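# Drape folded necktie over stand rail, balanced and upright

## Task

Put the necktie, still folded in half, over the stand's rail so the fold is on one side and the two ends on the other. It must balance and hang free without slipping off, and the stand must be left standing upright.

## Robot and tools

Robot: two arms, left_arm and right_arm, each ending in a five-jointed-style dexterous hand (index, middle, ring, thumb). right_arm has a right hand; left_arm has its mirror-image left hand.

Frames: the scene frame has its origin at table-top height, halfway between the arms' nominal bases, +z up, +x out over the table, +y toward left_arm. Calibrated bases: left_arm at (-0.004, +0.330, +0.041) m, quat_wxyz (+1.000, 0, 0, +0.003); right_arm at (+0.033, -0.378, +0.029) m, quat_wxyz (+1.000, 0, 0, +0.025). Each arm reports its hand pose, velocities, targets and wrist-camera pose in its own base frame; fixed cameras and the table use the scene frame. Reported hand positions may be a few cm off, more at long reach.

Hand point axes (right hand): +z points along straight fingers toward the tips, +y out of the palm face, +x across the palm away from the thumb. On the left hand +x points toward the thumb. The palm face is at y = -0.062 m. Straight fingertips end about 0.139 m beyond the knuckles (knuckles at z = -0.017). A rigid mast at the wrist on the palm side (x +0.05 to +0.10, z -0.16 to -0.11, up to y = +0.06; x sign flips on the left hand) can collide with things. Fingertips have rubber caps.

Tool execute_actions: argument actions is a list of actions; each action is a list of 1 to 15 rows, each row one 1/30 s control step. If fewer than 15 rows, the last row is held. Every row has exactly 48 numbers in [-1, 1], both arms always included, in this order: left dx, dy, dz, rx, ry, rz; left hand's 16 motor goals; left current_limit, speed; then right dx, dy, dz, rx, ry, rz; right hand's 16 motor goals; right current_limit, speed.

Arm numbers are offsets, not poses: each row gives the target relative to that arm's Hand target at the start of the action (not relative to the previous row), along that arm's own base axes, rotating about the Hand target position. Scale: 1.0 equals 0.6 m for dx, dy, dz and 180 degrees for rx, ry, rz, which together form one rotation vector. Repeating the same offset in a new action moves further. Commanded orientation is clipped to within 40 degrees of the measured one each step. The hand often stops short of its target; an all-zero action re-requests it, and if still short, send the remaining distance as a new offset. Under load the elbow sags, so command higher. To stop pressing into something, command the target back beyond the hand point.

Hand numbers, order: index_mcp, index_abd, index_pip, index_dip, middle_mcp, middle_abd, middle_pip, middle_dip, ring_mcp, ring_abd, ring_pip, ring_dip, thumb_cmc, thumb_axl, thumb_mcp, thumb_ipl. Each is an absolute goal angle mapped linearly between its stops (angles in degrees at +1 / -1; straight value): finger _mcp (-18/+128; 0.75), _abd (-60/+60; 0.00), _pip (-29/+108; 0.58), _dip (-21/+117; 0.70); thumb_cmc (-20/+120; 0.71), thumb_axl (-27/+140; 0.68), thumb_mcp (-69/+109; 0.23), thumb_ipl (-77/+108; 0.17). Moving toward -1 curls fingers toward the palm and swings the thumb in front of the palm. Zero is a real goal: to keep a hand unchanged, resend its hand_goal, hand_current_limit and hand_speed. current_limit maps -1..+1 to 0..550 mA (minimum 11 mA); speed sets motor rate to (speed+1)/2 of 8.5 rad/s. Initial values: current_limit +0.4, speed -0.6. Both persist until rewritten. Grip force comes from goals lying past the object's surface.

Argument cameras: list of names (cam_high, cam_low, cam_rail_right, cam_roll_left, cam_left_wrist, cam_right_wrist), ["all"], or []. Omitted/null gives all images only when actions is empty. Unknown names invalidate the call.

Results: per arm end_effector_position (m) and end_effector_quat_wxyz in base frame, Hand target (the base for next offsets), joint positions, velocities (may read "within noise"), joint torques (with offsets and noise; numbers 3 and 4 wrap at ±28 N m), motor temperatures, and per hand: hand_goal, hand_measured, hand_current_ma (positive pushes toward -1), hand_state per motor (moving, goal, blocked, overload), hand_current_limit, hand_speed. A call returns once the robot is still, up to 3 s after the last action. An empty actions list shows the scene number, task and images.

Tool zoom_image: camera (one of the six names) and region [x0, y0, x1, y1] in pixels of that camera's latest image, at most 504 by 504. Only cameras in the most recent image set can be zoomed.

Tool finished_scene: scene, the integer number of the scene being ended. Irreversible; call it only when the tie hangs correctly on its own.

Avoid: dropping the tie or releasing it while it moves, knocking the stand over, hard hits on fixed or heavy objects, pressing the two hands together or gripping one with the other, and anything leaving the table. Motors at 495 mA or more for 5 s shut down for 10 s; keep limits moderate. Holding loads, outstretched arms or pushes into unreachable poses heat joint motors; at 100 °C the arm drops (MOTOR HOT warns at 85 °C). Near the first joint's axis, small hand moves can swing the whole arm. A loose object may occasionally be nudged by an outside push.

Each tool is called in YAML: its name, and indented under it one key for each argument.

## Session

execute_actions:
  actions: []

Scene clock: 0.00 s.
left_arm: end_effector_position=(+0.4784, -0.0182, +0.2548) hand_goal=(+0.754, +0.000, +0.576, +0.696, +0.754, +0.000, +0.576, +0.696, +0.754, +0.000, +0.576, +0.696, +0.714, +0.678, +0.226, +0.168) hand_measured=(+0.754, +0.000, +0.576, +0.696, +0.754, +0.000, +0.576, +0.696, +0.754, +0.000, +0.576, +0.696, +0.714, +0.678, +0.226, +0.168) hand_current_ma=(+0, +0, +0, +0, +0, +0, +0, +0, +0, +0, +0, +0, +0, +0, +0, +0) hand_state=(goal, goal, goal, goal, goal, goal, goal, goal, goal, goal, goal, goal, goal, goal, goal, goal) hand_current_limit=0.40 hand_speed=-0.60 end_effector_quat_wxyz=(-0.180, +0.664, +0.405, +0.602) | right_arm: end_effector_position=(+0.4885, +0.3710, +0.1529) hand_goal=(+0.754, +0.000, +0.576, +0.696, +0.754, +0.000, +0.576, +0.696, +0.754, +0.000, +0.576, +0.696, +0.714, +0.678, +0.226, +0.168) hand_measured=(+0.754, +0.000, +0.576, +0.696, +0.754, +0.000, +0.576, +0.696, +0.754, +0.000, +0.576, +0.696, +0.714, +0.678, +0.226, +0.168) hand_current_ma=(+0, +0, +0, +0, +0, +0, +0, +0, +0, +0, +0, +0, +0, +0, +0, +0) hand_state=(goal, goal, goal, goal, goal, goal, goal, goal, goal, goal, goal, goal, goal, goal, goal, goal) hand_current_limit=0.40 hand_speed=-0.60 end_effector_quat_wxyz=(-0.009, +0.083, +0.996, -0.032)
Joint positions: left_arm=[-0.319 1.187 0.563 0.13 -1.11 0.865] | right_arm=[0.586 1.808 1.605 -1.422 0.039 -0.819]
Joint velocities: within noise
Joint torques (N m): no reading
Motor temperatures (°C): left_arm=[33 33 30 34 30 34] | right_arm=[32 33 33 29 33 30]
Heat: left arm: hottest wrist pitch 34 °C; right arm: hottest shoulder 33 °C.
Hand target: left_arm +0.4833, -0.0199, +0.2636; -0.175, +0.660, +0.409, +0.606 | right_arm +0.4938, +0.3746, +0.1559; -0.005, +0.083, +0.996, -0.029

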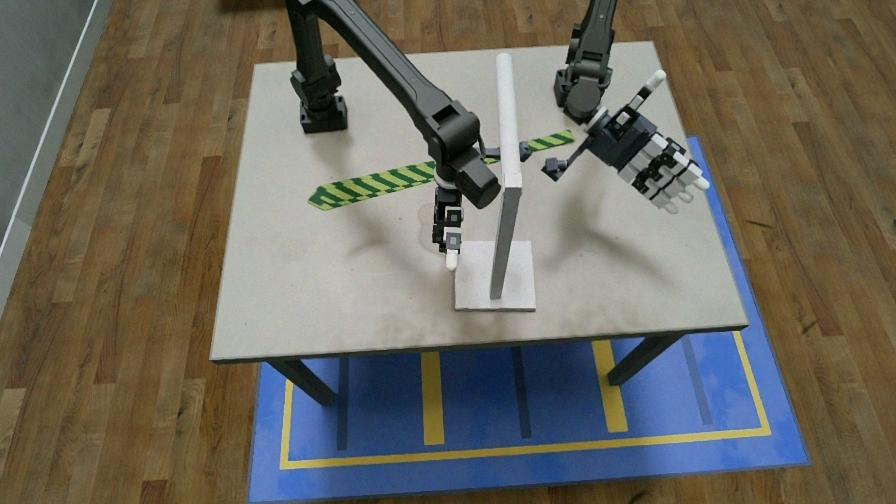

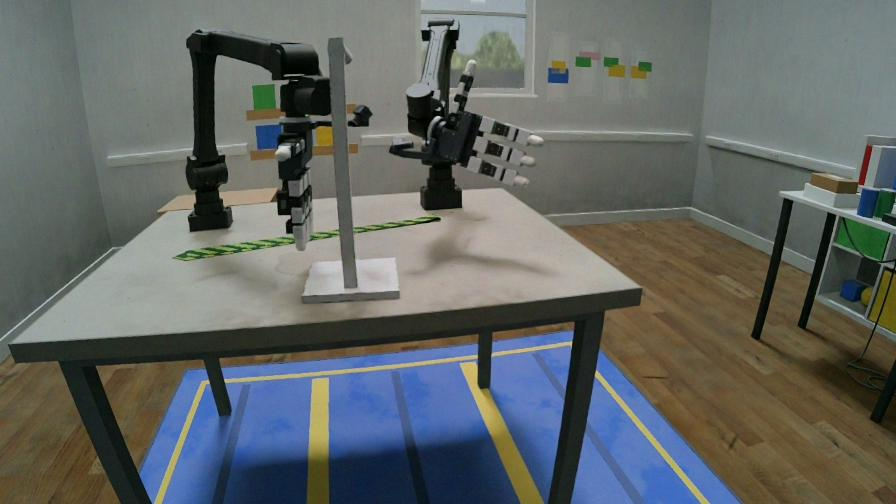

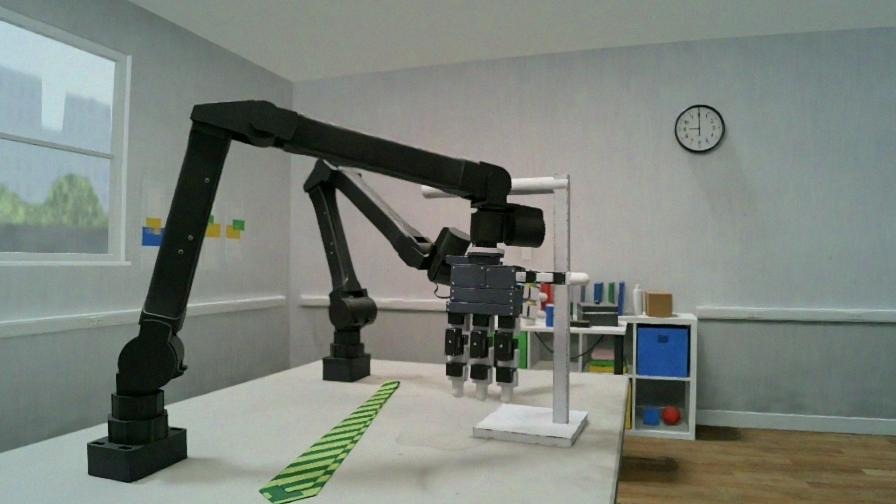

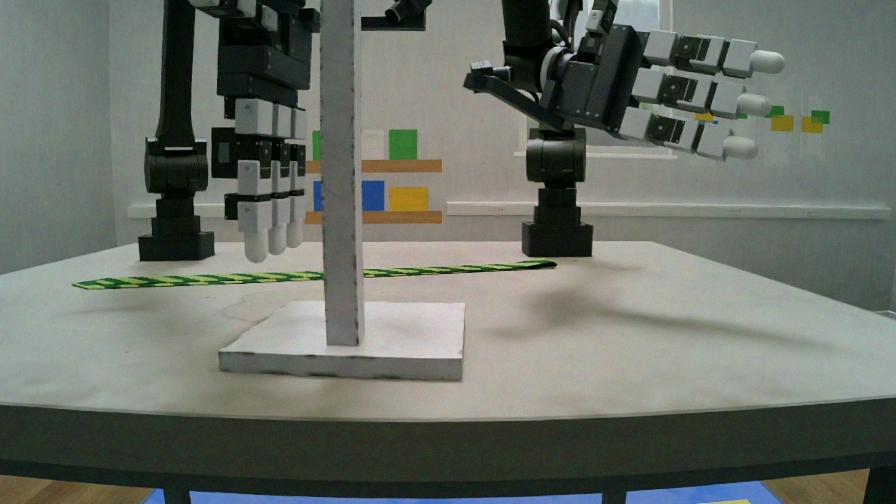

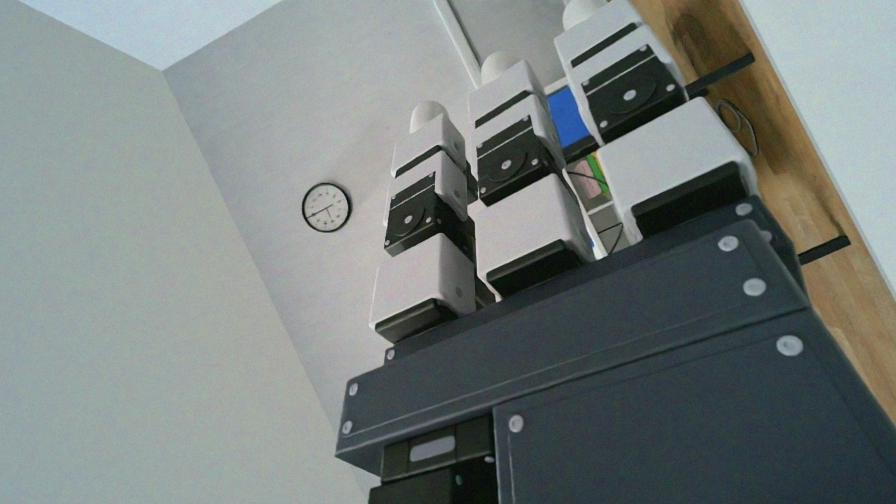

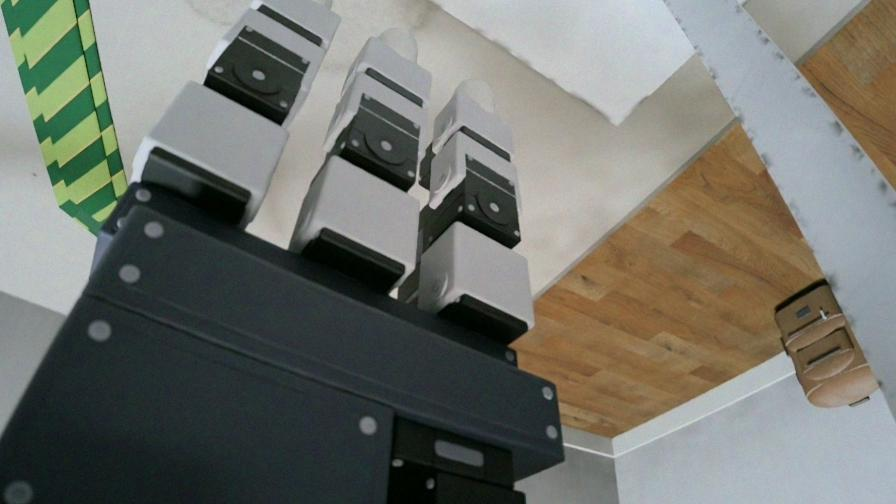

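zoom_image:
  camera: "cam_high"
  region: [290, 110, 450, 220]

zoom_image:
  camera: "cam_high"
  region: [420, 40, 600, 200]

zoom_image:
  camera: "cam_rail_right"
  region: [240, 360, 440, 504]

zoom_image:
  camera: "cam_low"
  region: [150, 190, 460, 320]

Scaled by 3.150 from the camera's 896x504 image, which has a finer 1280x720 frame.

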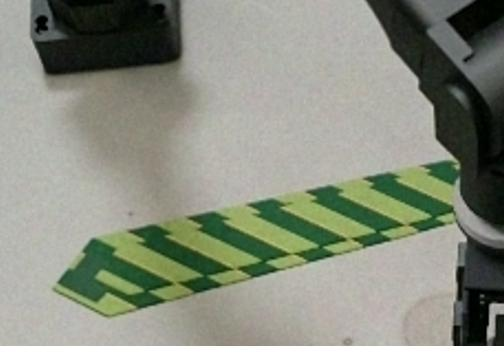

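Scaled by 2.800 from the camera's 896x504 image, which has a finer 1280x720 frame.

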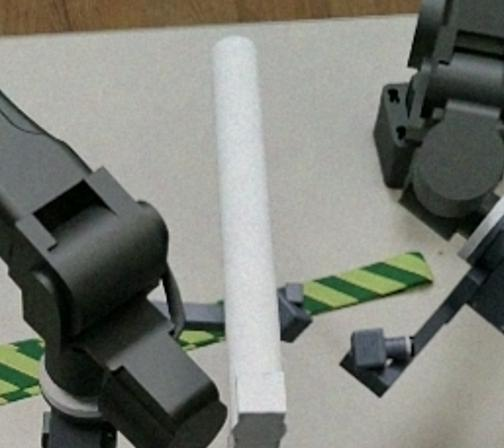

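Scaled by 2.520 from the camera's 896x504 image, which has a finer 1280x720 frame.

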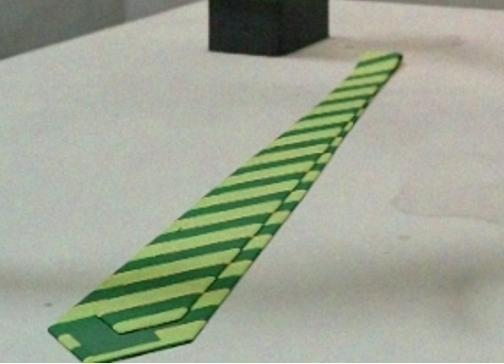

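Scaled by 1.626 from the camera's 896x504 image, which has a finer 1280x720 frame.

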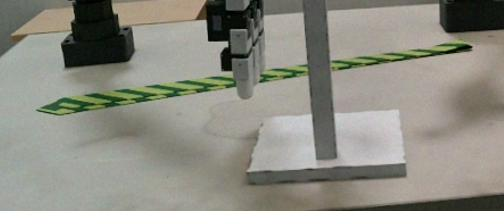

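execute_actions:
  actions:
    - [[-0.054,0.092,0.017,0,0,0,0.754,0,0.576,0.696,0.754,0,0.576,0.696,0.754,0,0.576,0.696,0.714,0.678,0.226,0.168,0.4,-0.6,-0.06,-0.021,0.04,0,0,0,0.754,0,0.576,0.696,0.754,0,0.576,0.696,0.754,0,0.576,0.696,0.714,0.678,0.226,0.168,0.4,-0.6]]
    - [[-0.054,0.092,0.017,0,0,0,0.754,0,0.576,0.696,0.754,0,0.576,0.696,0.754,0,0.576,0.696,0.714,0.678,0.226,0.168,0.4,-0.6,-0.06,-0.021,0.04,0,0,0,0.754,0,0.576,0.696,0.754,0,0.576,0.696,0.754,0,0.576,0.696,0.714,0.678,0.226,0.168,0.4,-0.6]]
    - [[-0.054,0.092,0.017,0,0,0,0.754,0,0.576,0.696,0.754,0,0.576,0.696,0.754,0,0.576,0.696,0.714,0.678,0.226,0.168,0.4,-0.6,-0.06,-0.021,0.04,-0.0738,-0.062,0.1229,0.754,0,0.576,0.696,0.754,0,0.576,0.696,0.754,0,0.576,0.696,0.714,0.678,0.226,0.168,0.4,-0.6]]

Scene clock: 203.47 s.
left_arm: end_effector_position=(+0.3887, +0.1417, +0.2985) hand_goal=(+0.754, +0.000, +0.576, +0.696, +0.754, +0.000, +0.576, +0.696, +0.754, +0.000, +0.576, +0.696, +0.714, +0.678, +0.226, +0.168) hand_measured=(+0.756, -0.002, +0.576, +0.696, +0.756, -0.002, +0.576, +0.696, +0.756, -0.002, +0.576, +0.696, +0.716, +0.678, +0.226, +0.168) hand_current_ma=(+0, +0, +0, +0, +0, +0, +0, +0, +0, +0, +0, +0, +0, +0, +0, +0) hand_state=(goal, goal, goal, goal, goal, goal, goal, goal, goal, goal, goal, goal, goal, goal, goal, goal) hand_current_limit=0.40 hand_speed=-0.60 end_effector_quat_wxyz=(-0.166, +0.656, +0.409, +0.612) | right_arm: end_effector_position=(+0.3875, +0.3369, +0.2341) hand_goal=(+0.754, +0.000, +0.576, +0.696, +0.754, +0.000, +0.576, +0.696, +0.754, +0.000, +0.576, +0.696, +0.714, +0.678, +0.226, +0.168) hand_measured=(+0.752, +0.000, +0.576, +0.696, +0.750, +0.000, +0.576, +0.696, +0.750, +0.000, +0.576, +0.696, +0.714, +0.678, +0.222, +0.168) hand_current_ma=(-2, +0, +0, +0, -3, +0, +0, +0, -3, +0, +0, +0, +0, +0, -3, +0) hand_state=(goal, goal, goal, goal, goal, goal, goal, goal, goal, goal, goal, goal, goal, goal, goal, goal) hand_current_limit=0.40 hand_speed=-0.60 end_effector_quat_wxyz=(+0.108, -0.101, +0.980, -0.133)
Joint positions: left_arm=[0.283 0.749 0.39 0.13 -0.529 1.161] | right_arm=[0.714 1.505 1.449 -1.489 0.343 -1.067]
Joint torques (N m): left_arm=[0.91 -3.25 8.59 1.96 -0.03 0.17] | right_arm=[-0.97 -13.57 8.85 0.59 0.33 -0.03]
Motor temperatures (°C): left_arm=[32 33 37 32 29 30] | right_arm=[30 36 43 28 30 29]
Heat: left arm: hottest elbow 37 °C; right arm: hottest elbow 43 °C.
Hand target: left_arm +0.3861, +0.1457, +0.2941; -0.175, +0.660, +0.408, +0.606 | right_arm +0.3859, +0.3369, +0.2281; +0.106, -0.107, +0.979, -0.135
Off the commanded pose: left_arm 0.007 m, 1 deg | right_arm 0.006 m, 1 deg.

execute_actions:
  actions:
    - [[0,0.06,0.017,0,0,0,0.754,0,0.576,0.696,0.754,0,0.576,0.696,0.754,0,0.576,0.696,0.714,0.678,0.226,0.168,0.4,-0.6,-0.06,-0.021,0.04,-0.0738,-0.062,0.1229,0.754,0,0.576,0.696,0.754,0,0.576,0.696,0.754,0,0.576,0.696,0.714,0.678,0.226,0.168,0.4,-0.6]]
    - [[0,0,0,0,0,0,0.754,0,0.576,0.696,0.754,0,0.576,0.696,0.754,0,0.576,0.696,0.714,0.678,0.226,0.168,0.4,-0.6,-0.06,-0.021,0.04,-0.0738,-0.062,0.1229,0.754,0,0.576,0.696,0.754,0,0.576,0.696,0.754,0,0.576,0.696,0.714,0.678,0.226,0.168,0.4,-0.6]]
    - [[0,0,0,0,0,0,0.754,0,0.576,0.696,0.754,0,0.576,0.696,0.754,0,0.576,0.696,0.714,0.678,0.226,0.168,0.4,-0.6,-0.06,-0.021,0.04,-0.0738,-0.062,0.1229,0.754,0,0.576,0.696,0.754,0,0.576,0.696,0.754,0,0.576,0.696,0.714,0.678,0.226,0.168,0.4,-0.6]]
  cameras: ["cam_high","cam_rail_right","cam_low"]

Scene clock: 212.77 s.
left_arm: end_effector_position=(+0.3799, +0.1747, +0.2875) hand_goal=(+0.754, +0.000, +0.576, +0.696, +0.754, +0.000, +0.576, +0.696, +0.754, +0.000, +0.576, +0.696, +0.714, +0.678, +0.226, +0.168) hand_measured=(+0.756, -0.002, +0.576, +0.696, +0.756, -0.002, +0.576, +0.696, +0.756, -0.002, +0.576, +0.696, +0.716, +0.678, +0.226, +0.168) hand_current_ma=(+0, +0, +0, +0, +0, +0, +0, +0, +0, +0, +0, +0, +0, +0, +0, +0) hand_state=(goal, goal, goal, goal, goal, goal, goal, goal, goal, goal, goal, goal, goal, goal, goal, goal) hand_current_limit=0.40 hand_speed=-0.60 end_effector_quat_wxyz=(-0.169, +0.667, +0.411, +0.598) | right_arm: end_effector_position=(+0.2788, +0.2993, +0.3049) hand_goal=(+0.754, +0.000, +0.576, +0.696, +0.754, +0.000, +0.576, +0.696, +0.754, +0.000, +0.576, +0.696, +0.714, +0.678, +0.226, +0.168) hand_measured=(+0.744, +0.000, +0.576, +0.696, +0.742, +0.000, +0.576, +0.696, +0.742, +0.000, +0.576, +0.696, +0.708, +0.680, +0.224, +0.166) hand_current_ma=(-13, +0, +0, +0, -16, +0, +0, +0, -17, +0, -1, +0, -6, +2, -3, -1) hand_state=(goal, goal, goal, goal, goal, goal, goal, goal, goal, goal, goal, goal, goal, goal, goal, goal) hand_current_limit=0.40 hand_speed=-0.60 end_effector_quat_wxyz=(+0.332, -0.523, +0.665, -0.416)
Joint positions: left_arm=[0.434 0.769 0.39 0.13 -0.383 1.2] | right_arm=[1.096 1.145 1.195 -1.153 1.065 -2.087]
Joint torques (N m): left_arm=[0.5 -2.08 11.55 2.65 0 0.16] | right_arm=[-0.73 -8.64 9.51 1.46 0.84 -0.01]
Heat: left arm: hottest elbow 37 °C; right arm: hottest elbow 42 °C.
Hand target: left_arm +0.3860, +0.1816, +0.3044; -0.175, +0.660, +0.408, +0.606 | right_arm +0.2779, +0.2991, +0.3001; +0.377, -0.594, +0.598, -0.383
Off the commanded pose: left_arm 0.019 m, 1 deg | right_arm 0.005 m, 13 deg.
joint sent to its limit (right arm) — joint 6 (wrist roll), lower limit. The joint targets are off in orientation, not in position.
Images, in order (width x height): cam_high 896x504, cam_low 896x504, cam_rail_right 896x504.

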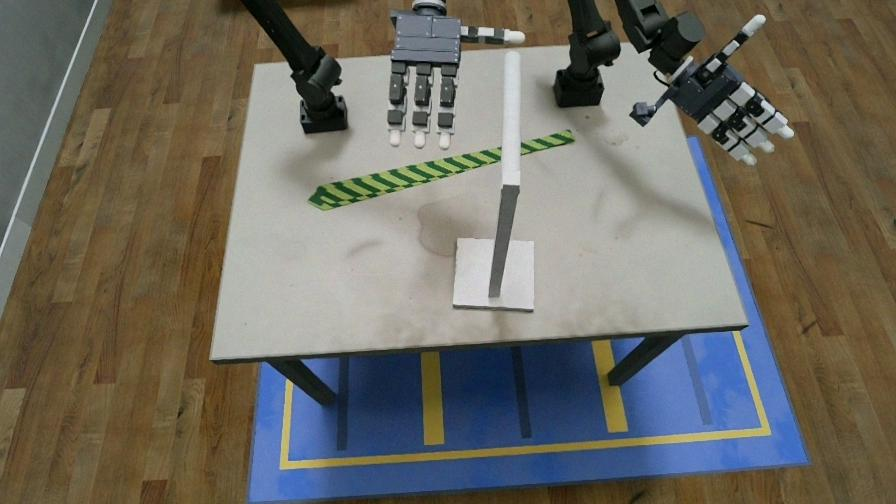

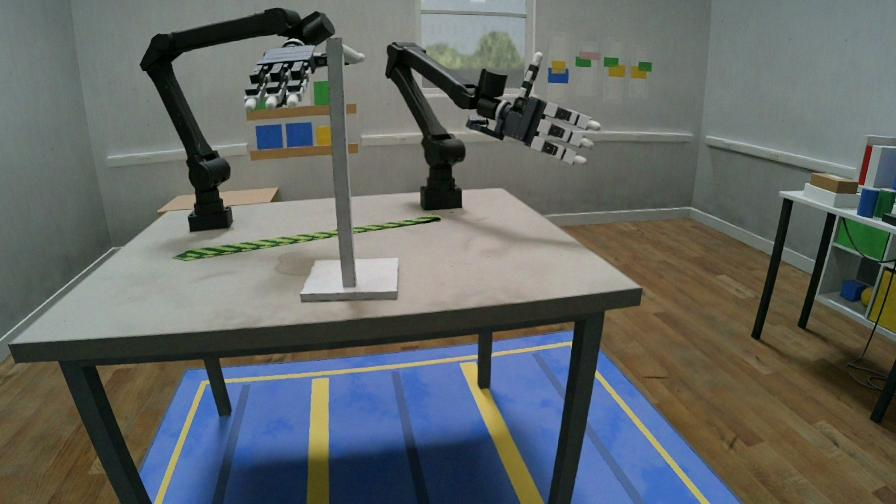

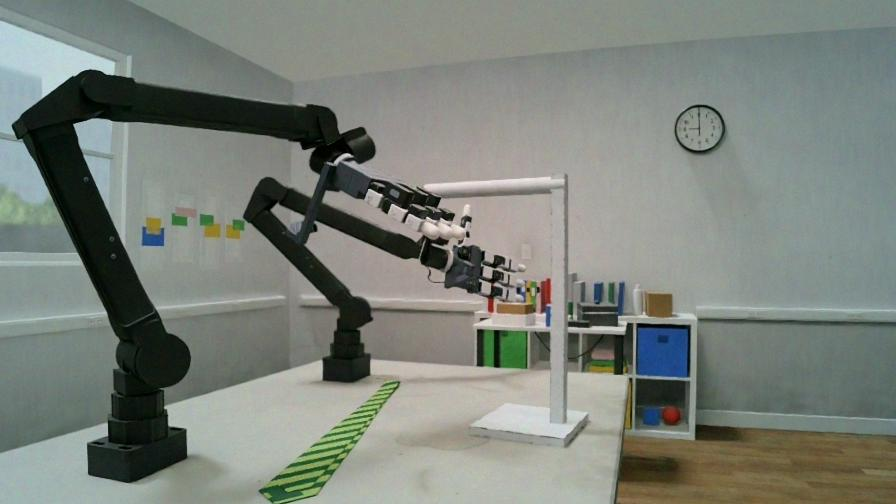

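zoom_image:
  camera: "cam_high"
  region: [290, 90, 594, 260]

Scaled by 1.658 from the camera's 896x504 image, which has a finer 1280x720 frame.

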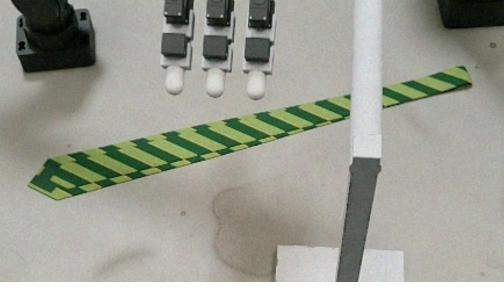

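execute_actions:
  actions:
    - [[0,0,0,0,0,0,0.754,0,0.576,0.696,0.754,0,0.576,0.696,0.754,0,0.576,0.696,0.714,0.678,0.226,0.168,0.4,-0.6,-0.014,-0.008,-0.0875,0,0,-0.011,0.479,0,-0.664,0.696,0.479,0,-0.664,0.696,0.85,0,0.576,0.696,-0.671,0.678,0.112,0.168,0.4,-0.6]]
    - [[0,0,0,0,0,0,0.754,0,0.576,0.696,0.754,0,0.576,0.696,0.754,0,0.576,0.696,0.714,0.678,0.226,0.168,0.4,-0.6,-0.014,-0.008,-0.0875,0,0,-0.011,0.479,0,-0.664,0.696,0.479,0,-0.664,0.696,0.85,0,0.576,0.696,-0.671,0.678,0.112,0.168,0.4,-0.6]]
    - [[0,0,0,0,0,0,0.754,0,0.576,0.696,0.754,0,0.576,0.696,0.754,0,0.576,0.696,0.714,0.678,0.226,0.168,0.4,-0.6,-0.014,-0.008,-0.0875,0,0,-0.011,0.479,0,-0.664,0.696,0.479,0,-0.664,0.696,0.85,0,0.576,0.696,-0.671,0.678,0.112,0.168,0.4,-0.6]]
    - [[0,0,0,0,0,0,0.754,0,0.576,0.696,0.754,0,0.576,0.696,0.754,0,0.576,0.696,0.714,0.678,0.226,0.168,0.4,-0.6,-0.014,-0.008,-0.0875,0,0,-0.011,0.479,0,-0.664,0.696,0.479,0,-0.664,0.696,0.85,0,0.576,0.696,-0.671,0.678,0.112,0.168,0.4,-0.6]]
  cameras: ["all"]

Scene clock: 255.13 s.
left_arm: end_effector_position=(+0.3799, +0.1747, +0.2875) hand_goal=(+0.754, +0.000, +0.576, +0.696, +0.754, +0.000, +0.576, +0.696, +0.754, +0.000, +0.576, +0.696, +0.714, +0.678, +0.226, +0.168) hand_measured=(+0.756, -0.002, +0.576, +0.696, +0.756, -0.002, +0.576, +0.696, +0.756, -0.002, +0.576, +0.696, +0.716, +0.678, +0.226, +0.168) hand_current_ma=(+0, +0, +0, +0, +0, +0, +0, +0, +0, +0, +0, +0, +0, +0, +0, +0) hand_state=(goal, goal, goal, goal, goal, goal, goal, goal, goal, goal, goal, goal, goal, goal, goal, goal) hand_current_limit=0.40 hand_speed=-0.60 end_effector_quat_wxyz=(-0.169, +0.667, +0.411, +0.598) | right_arm: end_effector_position=(+0.2469, +0.2782, +0.0968) hand_goal=(+0.480, +0.000, -0.664, +0.696, +0.480, +0.000, -0.664, +0.696, +0.850, +0.000, +0.576, +0.696, -0.670, +0.678, +0.112, +0.168) hand_measured=(+0.474, +0.000, -0.660, +0.696, +0.474, +0.000, -0.660, +0.696, +0.832, +0.000, +0.576, +0.696, -0.668, +0.680, +0.112, +0.166) hand_current_ma=(-6, +0, +5, +0, -8, +0, +4, +0, -31, +0, -1, +0, +2, +1, +0, -1) hand_state=(goal, goal, goal, goal, goal, goal, goal, goal, goal, goal, goal, goal, goal, goal, goal, goal) hand_current_limit=0.40 hand_speed=-0.60 end_effector_quat_wxyz=(+0.348, -0.538, +0.649, -0.410)
Joint positions: left_arm=[0.434 0.769 0.39 0.13 -0.383 1.2] | right_arm=[1.154 1.177 0.645 -0.562 1.077 -2.091]
Joint torques (N m): left_arm=[0.56 -2.26 11.59 2.67 0.01 0.17] | right_arm=[-0.32 -6.18 8.77 1.36 0.77 -0.05]
Heat: left arm: hottest elbow 40 °C; right arm: hottest elbow 40 °C.
Hand target: left_arm +0.3860, +0.1816, +0.3044; -0.175, +0.660, +0.408, +0.606 | right_arm +0.2443, +0.2798, +0.0902; +0.350, -0.552, +0.638, -0.408
Off the commanded pose: left_arm 0.019 m, 1 deg | right_arm 0.007 m, 2 deg.
joint sent to its limit (right arm) — joint 6 (wrist roll), lower limit. The joint targets still meet the commanded pose.
camera_calibration:
cam_left_wrist: T_world_to_cam=[[-0.3855, 0.0609623, -0.920692, 0.362587], [-0.922631, -0.0125991, 0.385478, 0.198137], [0.0118997, 0.998061, 0.0611026, -0.0697346], [0, 0, 0, 1]] pos_world=[0.323415, 0.0499916, 0.261714]
cam_right_wrist: T_world_to_cam=[[-0.0770691, 0.847166, -0.525709, -0.12895], [-0.334132, 0.47484, 0.814176, -0.173757], [0.93937, 0.238404, 0.246469, -0.20212], [0, 0, 0, 1]] pos_world=[0.121869, 0.239935, 0.123495]

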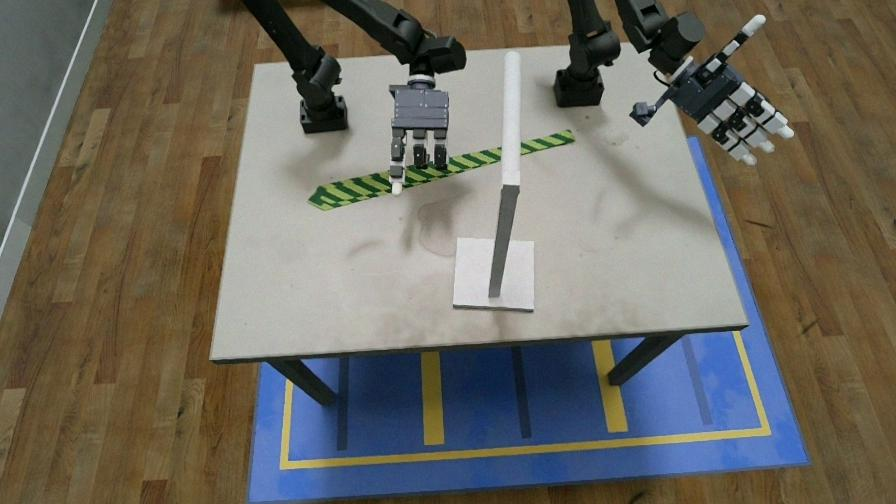

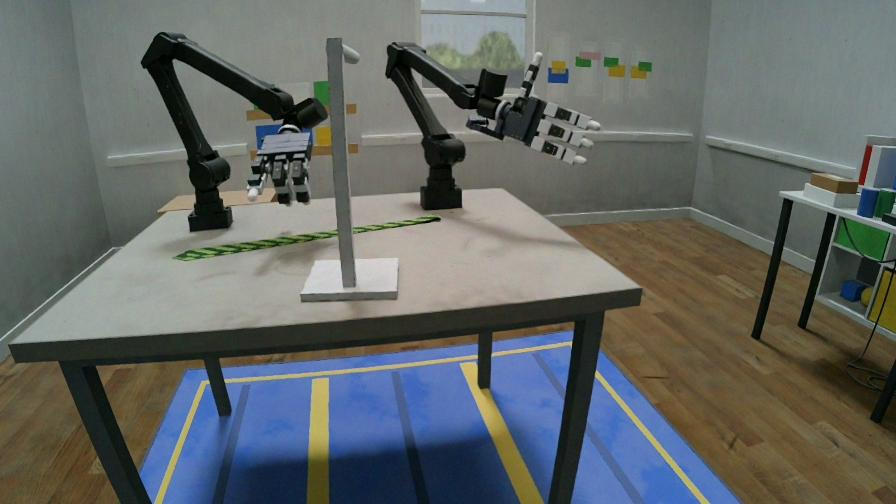

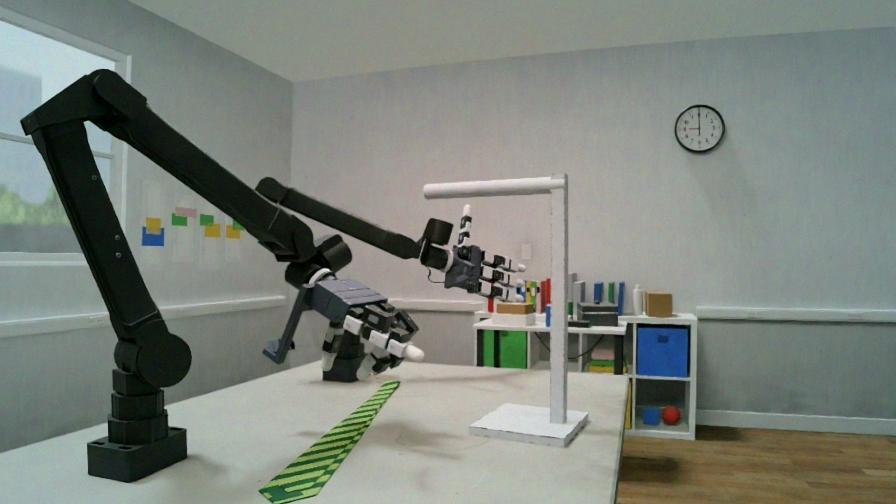

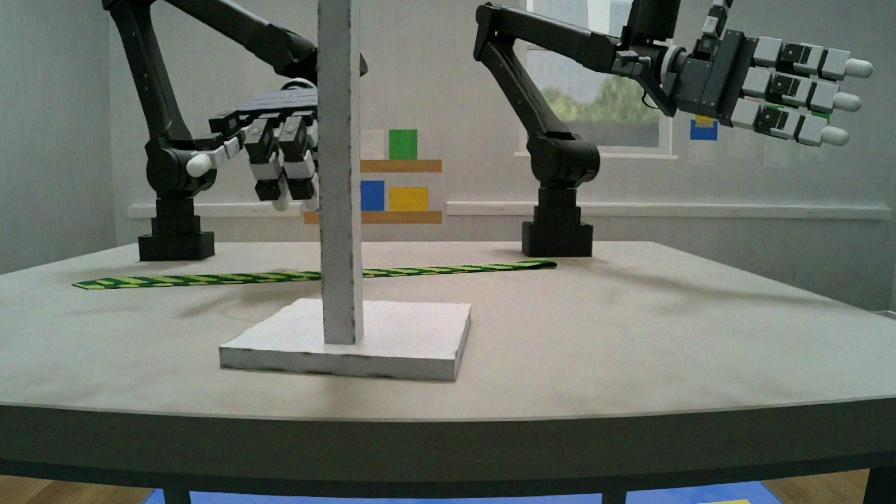

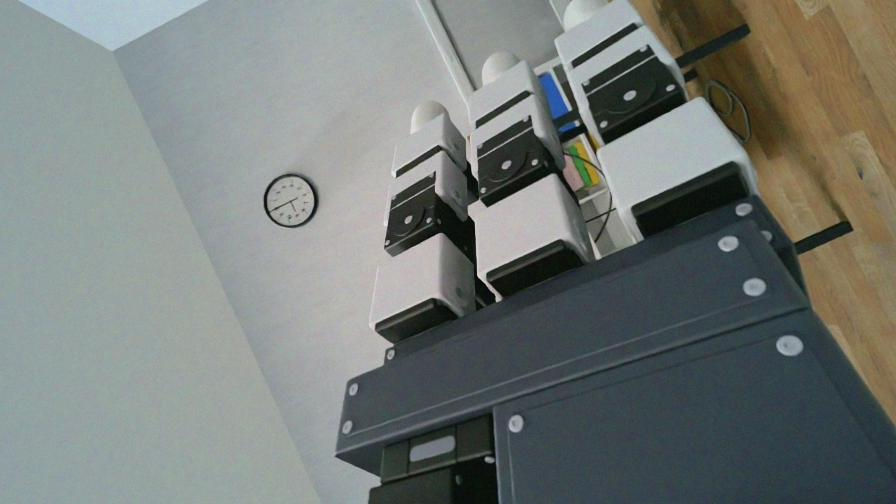

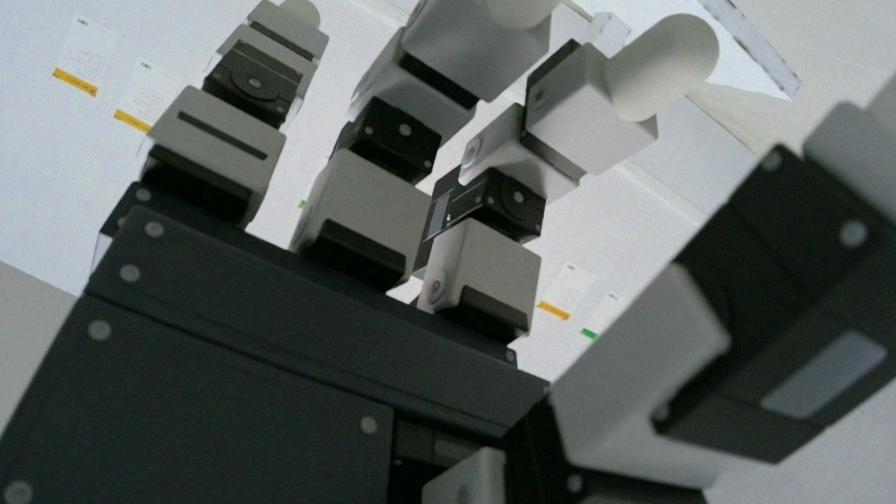

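zoom_image:
  camera: "cam_high"
  region: [360, 80, 510, 220]

zoom_image:
  camera: "cam_rail_right"
  region: [240, 220, 480, 420]

Scaled by 3.360 from the camera's 896x504 image, which has a finer 1280x720 frame.

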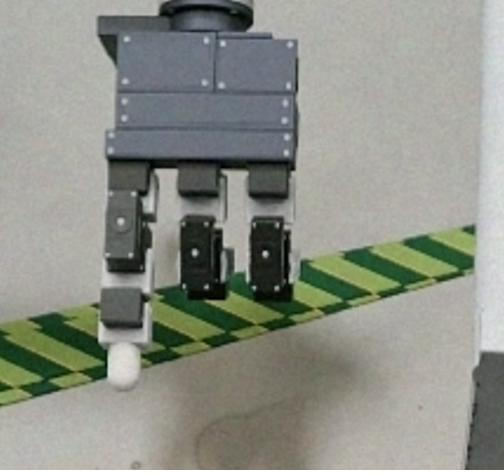

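Scaled by 2.100 from the camera's 896x504 image, which has a finer 1280x720 frame.

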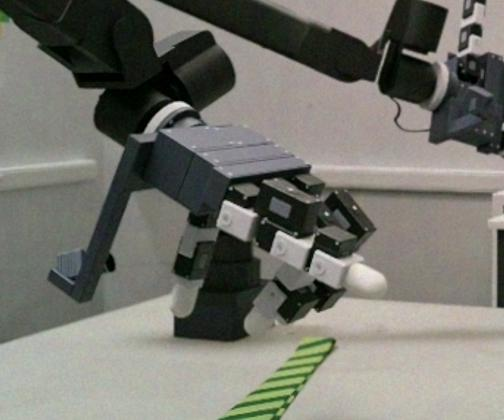

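execute_actions:
  actions:
    - [[0,0,0,0,0,0,0.754,0,0.576,0.696,0.754,0,0.576,0.696,0.754,0,0.576,0.696,0.714,0.678,0.226,0.168,0.4,-0.6,0.004,0,-0.06,0,0,0,0.479,0,-0.664,0.696,0.479,0,-0.664,0.696,0.85,0,0.576,0.696,-0.671,0.678,0.112,0.168,0.4,-0.6]]
    - [[0,0,0,0,0,0,0.754,0,0.576,0.696,0.754,0,0.576,0.696,0.754,0,0.576,0.696,0.714,0.678,0.226,0.168,0.4,-0.6,0.004,0,-0.06,0,0,0,0.479,0,-0.664,0.696,0.479,0,-0.664,0.696,0.85,0,0.576,0.696,-0.671,0.678,0.112,0.168,0.4,-0.6]]
  cameras: ["cam_rail_right","cam_roll_left","cam_high"]

zoom_image:
  camera: "cam_rail_right"
  region: [250, 270, 450, 430]

zoom_image:
  camera: "cam_roll_left"
  region: [170, 150, 350, 310]

Scene clock: 296.43 s.
left_arm: end_effector_position=(+0.3799, +0.1747, +0.2875) hand_goal=(+0.754, +0.000, +0.576, +0.696, +0.754, +0.000, +0.576, +0.696, +0.754, +0.000, +0.576, +0.696, +0.714, +0.678, +0.226, +0.168) hand_measured=(+0.756, -0.002, +0.576, +0.696, +0.756, -0.002, +0.576, +0.696, +0.756, -0.002, +0.576, +0.696, +0.716, +0.678, +0.226, +0.168) hand_current_ma=(+0, +0, +0, +0, +0, +0, +0, +0, +0, +0, +0, +0, +0, +0, +0, +0) hand_state=(goal, goal, goal, goal, goal, goal, goal, goal, goal, goal, goal, goal, goal, goal, goal, goal) hand_current_limit=0.40 hand_speed=-0.60 end_effector_quat_wxyz=(-0.169, +0.667, +0.411, +0.598) | right_arm: end_effector_position=(+0.2490, +0.2827, +0.0253) hand_goal=(+0.480, +0.000, -0.664, +0.696, +0.480, +0.000, -0.664, +0.696, +0.850, +0.000, +0.576, +0.696, -0.670, +0.678, +0.112, +0.168) hand_measured=(+0.474, +0.000, -0.660, +0.696, +0.474, +0.000, -0.660, +0.696, +0.832, +0.000, +0.576, +0.696, -0.668, +0.680, +0.112, +0.166) hand_current_ma=(-6, +0, +5, +0, -8, +0, +4, +0, -31, +0, -1, +0, +1, +1, +0, -1) hand_state=(goal, goal, goal, goal, goal, goal, goal, goal, goal, goal, goal, goal, goal, goal, goal, goal) hand_current_limit=0.40 hand_speed=-0.60 end_effector_quat_wxyz=(+0.349, -0.538, +0.649, -0.410)
Joint positions: left_arm=[0.434 0.769 0.39 0.13 -0.383 1.2] | right_arm=[1.154 1.354 0.554 -0.292 1.077 -2.091]
Joint torques (N m): left_arm=[0.62 -2.2 11.54 2.61 0.01 0.17] | right_arm=[-1.26 -7.18 7.28 1.39 0.73 -0.05]
Heat: left arm: hottest elbow 41 °C; right arm: hottest elbow 39 °C.
Hand target: left_arm +0.3860, +0.1816, +0.3044; -0.175, +0.660, +0.408, +0.606 | right_arm +0.2492, +0.2799, +0.0182; +0.350, -0.552, +0.638, -0.408
Off the commanded pose: left_arm 0.019 m, 1 deg | right_arm 0.008 m, 2 deg.
joint sent to its limit (right arm) — joint 6 (wrist roll), lower limit. The joint targets still meet the commanded pose.
Images, in order (width x height): cam_high 896x504, cam_rail_right 896x504, cam_roll_left 896x504.

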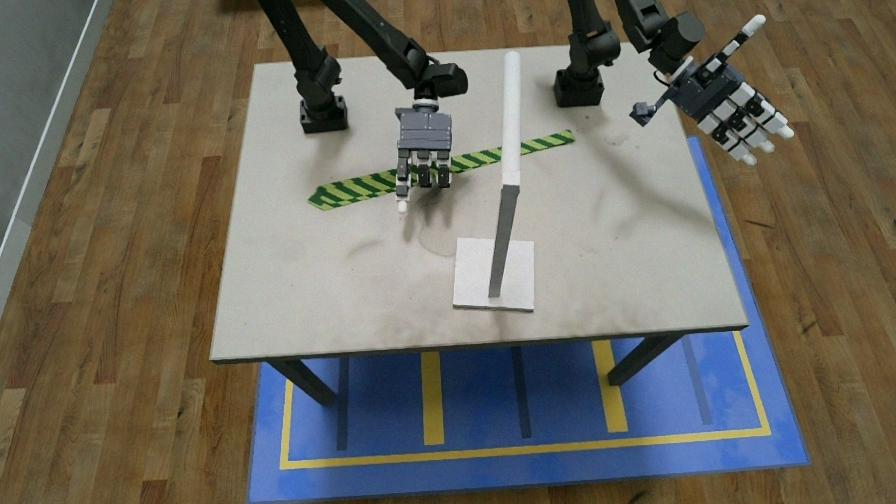

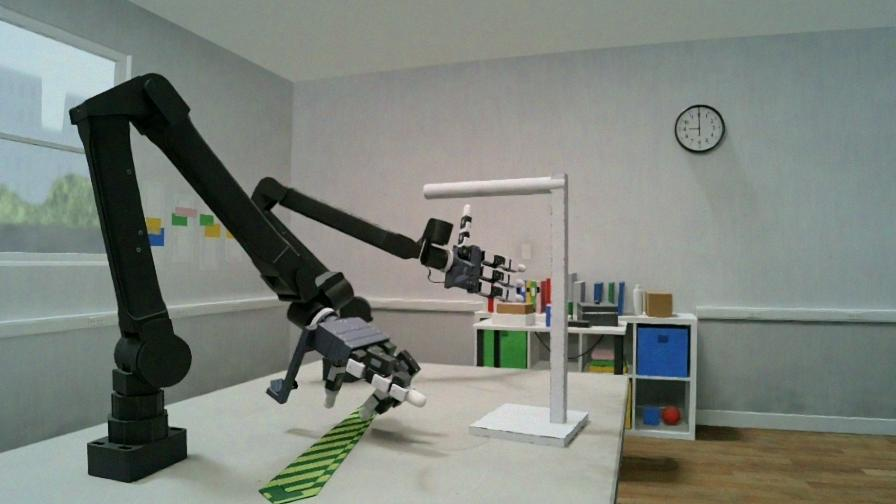

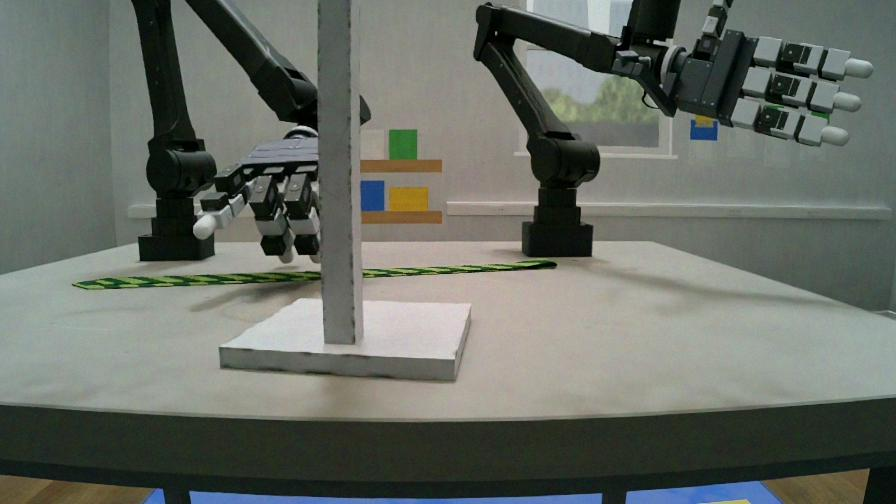

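Scaled by 2.520 from the camera's 896x504 image, which has a finer 1280x720 frame.

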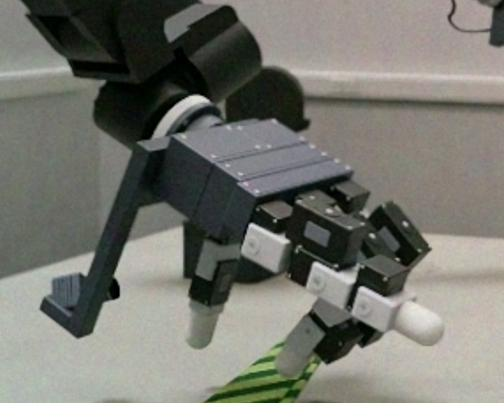

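Scaled by 2.800 from the camera's 896x504 image, which has a finer 1280x720 frame.

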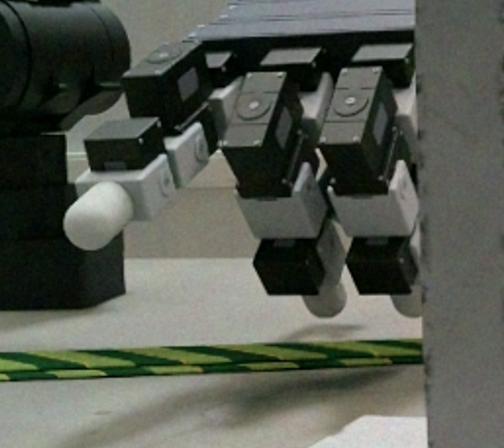

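execute_actions:
  actions:
    - [[0,0,0,0,0,0,0.754,0,0.576,0.696,0.754,0,0.576,0.696,0.754,0,0.576,0.696,0.714,0.678,0.226,0.168,0.4,-0.6,0,0,-0.03,0,0,0,0.479,0,-0.664,0.696,0.479,0,-0.664,0.696,0.85,0,0.576,0.696,-0.671,0.678,0.112,0.168,0.4,-0.6]]
  cameras: ["cam_rail_right","cam_roll_left","cam_high"]

zoom_image:
  camera: "cam_rail_right"
  region: [280, 330, 430, 430]

zoom_image:
  camera: "cam_roll_left"
  region: [170, 180, 350, 310]

zoom_image:
  camera: "cam_high"
  region: [370, 100, 490, 230]

Scene clock: 310.43 s.
left_arm: end_effector_position=(+0.3799, +0.1747, +0.2875) hand_goal=(+0.754, +0.000, +0.576, +0.696, +0.754, +0.000, +0.576, +0.696, +0.754, +0.000, +0.576, +0.696, +0.714, +0.678, +0.226, +0.168) hand_measured=(+0.756, -0.002, +0.576, +0.696, +0.756, -0.002, +0.576, +0.696, +0.756, -0.002, +0.576, +0.696, +0.716, +0.678, +0.226, +0.168) hand_current_ma=(+0, +0, +0, +0, +0, +0, +0, +0, +0, +0, +0, +0, +0, +0, +0, +0) hand_state=(goal, goal, goal, goal, goal, goal, goal, goal, goal, goal, goal, goal, goal, goal, goal, goal) hand_current_limit=0.40 hand_speed=-0.60 end_effector_quat_wxyz=(-0.169, +0.667, +0.411, +0.598) | right_arm: end_effector_position=(+0.2499, +0.2846, +0.0086) hand_goal=(+0.480, +0.000, -0.664, +0.696, +0.480, +0.000, -0.664, +0.696, +0.850, +0.000, +0.576, +0.696, -0.670, +0.678, +0.112, +0.168) hand_measured=(+0.474, +0.000, -0.660, +0.696, +0.474, +0.000, -0.660, +0.696, +0.832, +0.000, +0.576, +0.696, -0.668, +0.680, +0.112, +0.166) hand_current_ma=(-6, +0, +5, +0, -8, +0, +4, +0, -31, +0, -1, +0, +1, +1, +0, -1) hand_state=(goal, goal, goal, goal, goal, goal, goal, goal, goal, goal, goal, goal, goal, goal, goal, goal) hand_current_limit=0.40 hand_speed=-0.60 end_effector_quat_wxyz=(+0.350, -0.537, +0.649, -0.409)
Joint positions: left_arm=[0.434 0.769 0.39 0.13 -0.383 1.2] | right_arm=[1.154 1.407 0.539 -0.22 1.077 -2.091]
Joint torques (N m): left_arm=[0.67 -2.2 11.59 2.62 0 0.16] | right_arm=[-1.26 -7.47 6.48 1.42 0.72 -0.05]
Motor temperatures (°C): left_arm=[31 32 41 31 29 28] | right_arm=[30 33 38 27 31 29]
Heat: left arm: hottest elbow 41 °C; right arm: hottest elbow 38 °C.
Hand target: left_arm +0.3860, +0.1816, +0.3044; -0.175, +0.660, +0.408, +0.606 | right_arm +0.2491, +0.2799, +0.0001; +0.350, -0.552, +0.638, -0.408
Off the commanded pose: left_arm 0.019 m, 1 deg | right_arm 0.010 m, 2 deg.
joint sent to its limit (right arm) — joint 6 (wrist roll), lower limit. The joint targets still meet the commanded pose.
Images, in order (width x height): cam_high 896x504, cam_rail_right 896x504, cam_roll_left 896x504.

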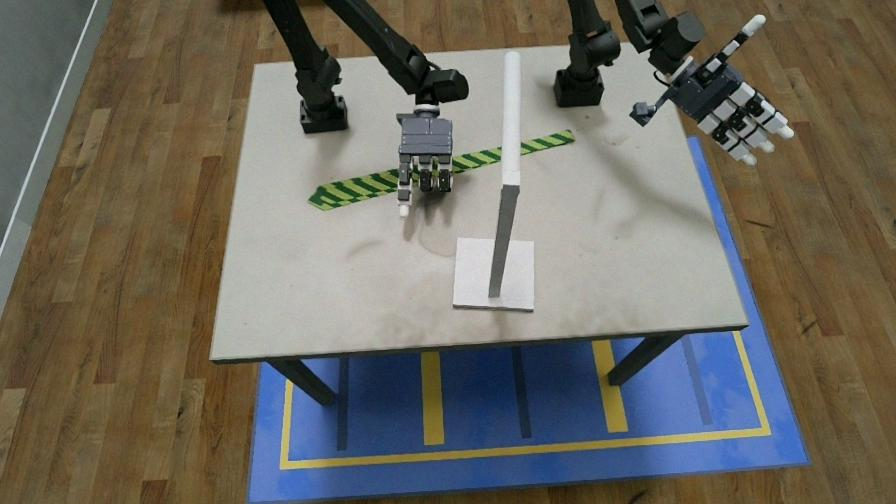

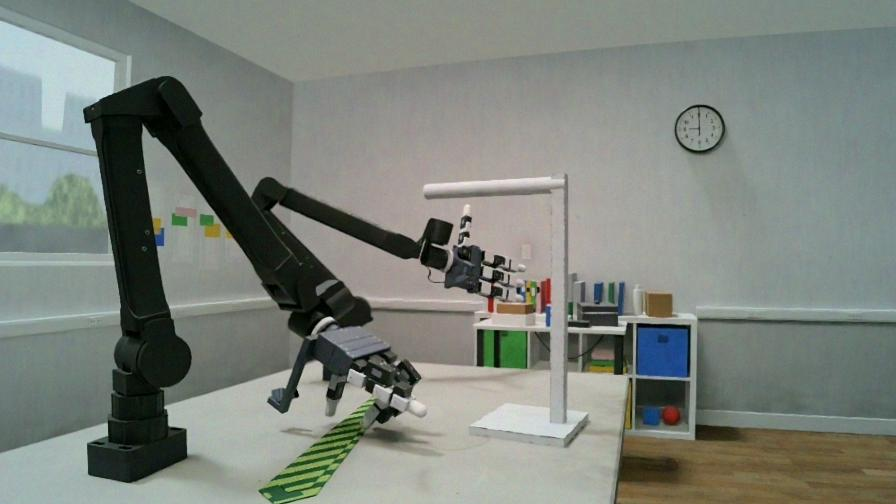

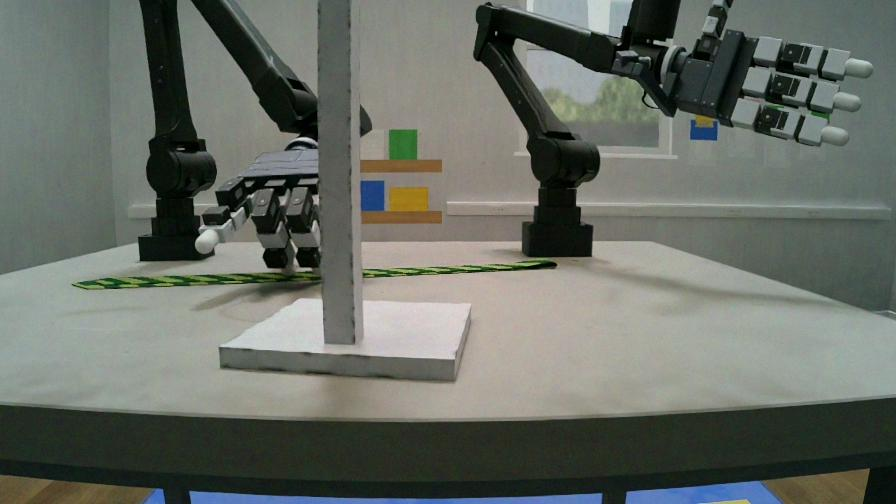

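Scaled by 3.360 from the camera's 896x504 image, which has a finer 1280x720 frame.

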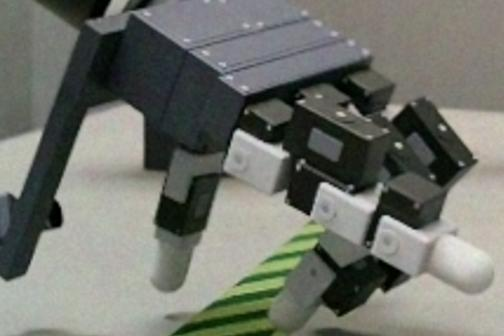

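Scaled by 2.800 from the camera's 896x504 image, which has a finer 1280x720 frame.

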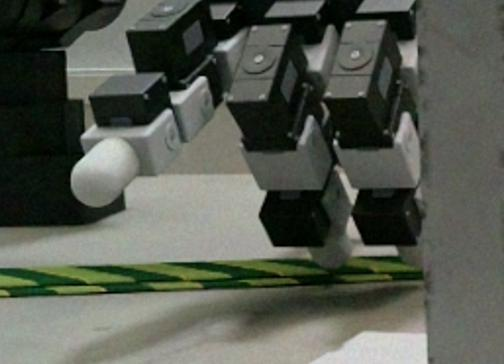

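Scaled by 3.877 from the camera's 896x504 image, which has a finer 1280x720 frame.

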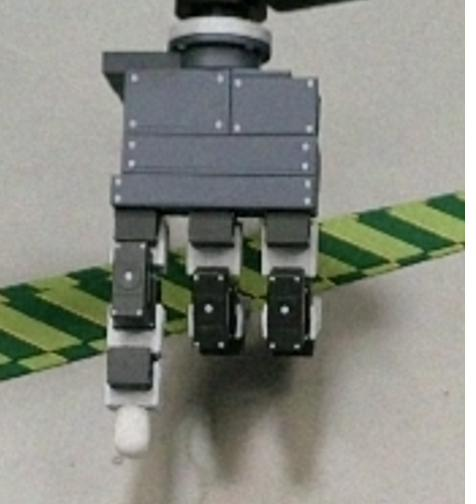

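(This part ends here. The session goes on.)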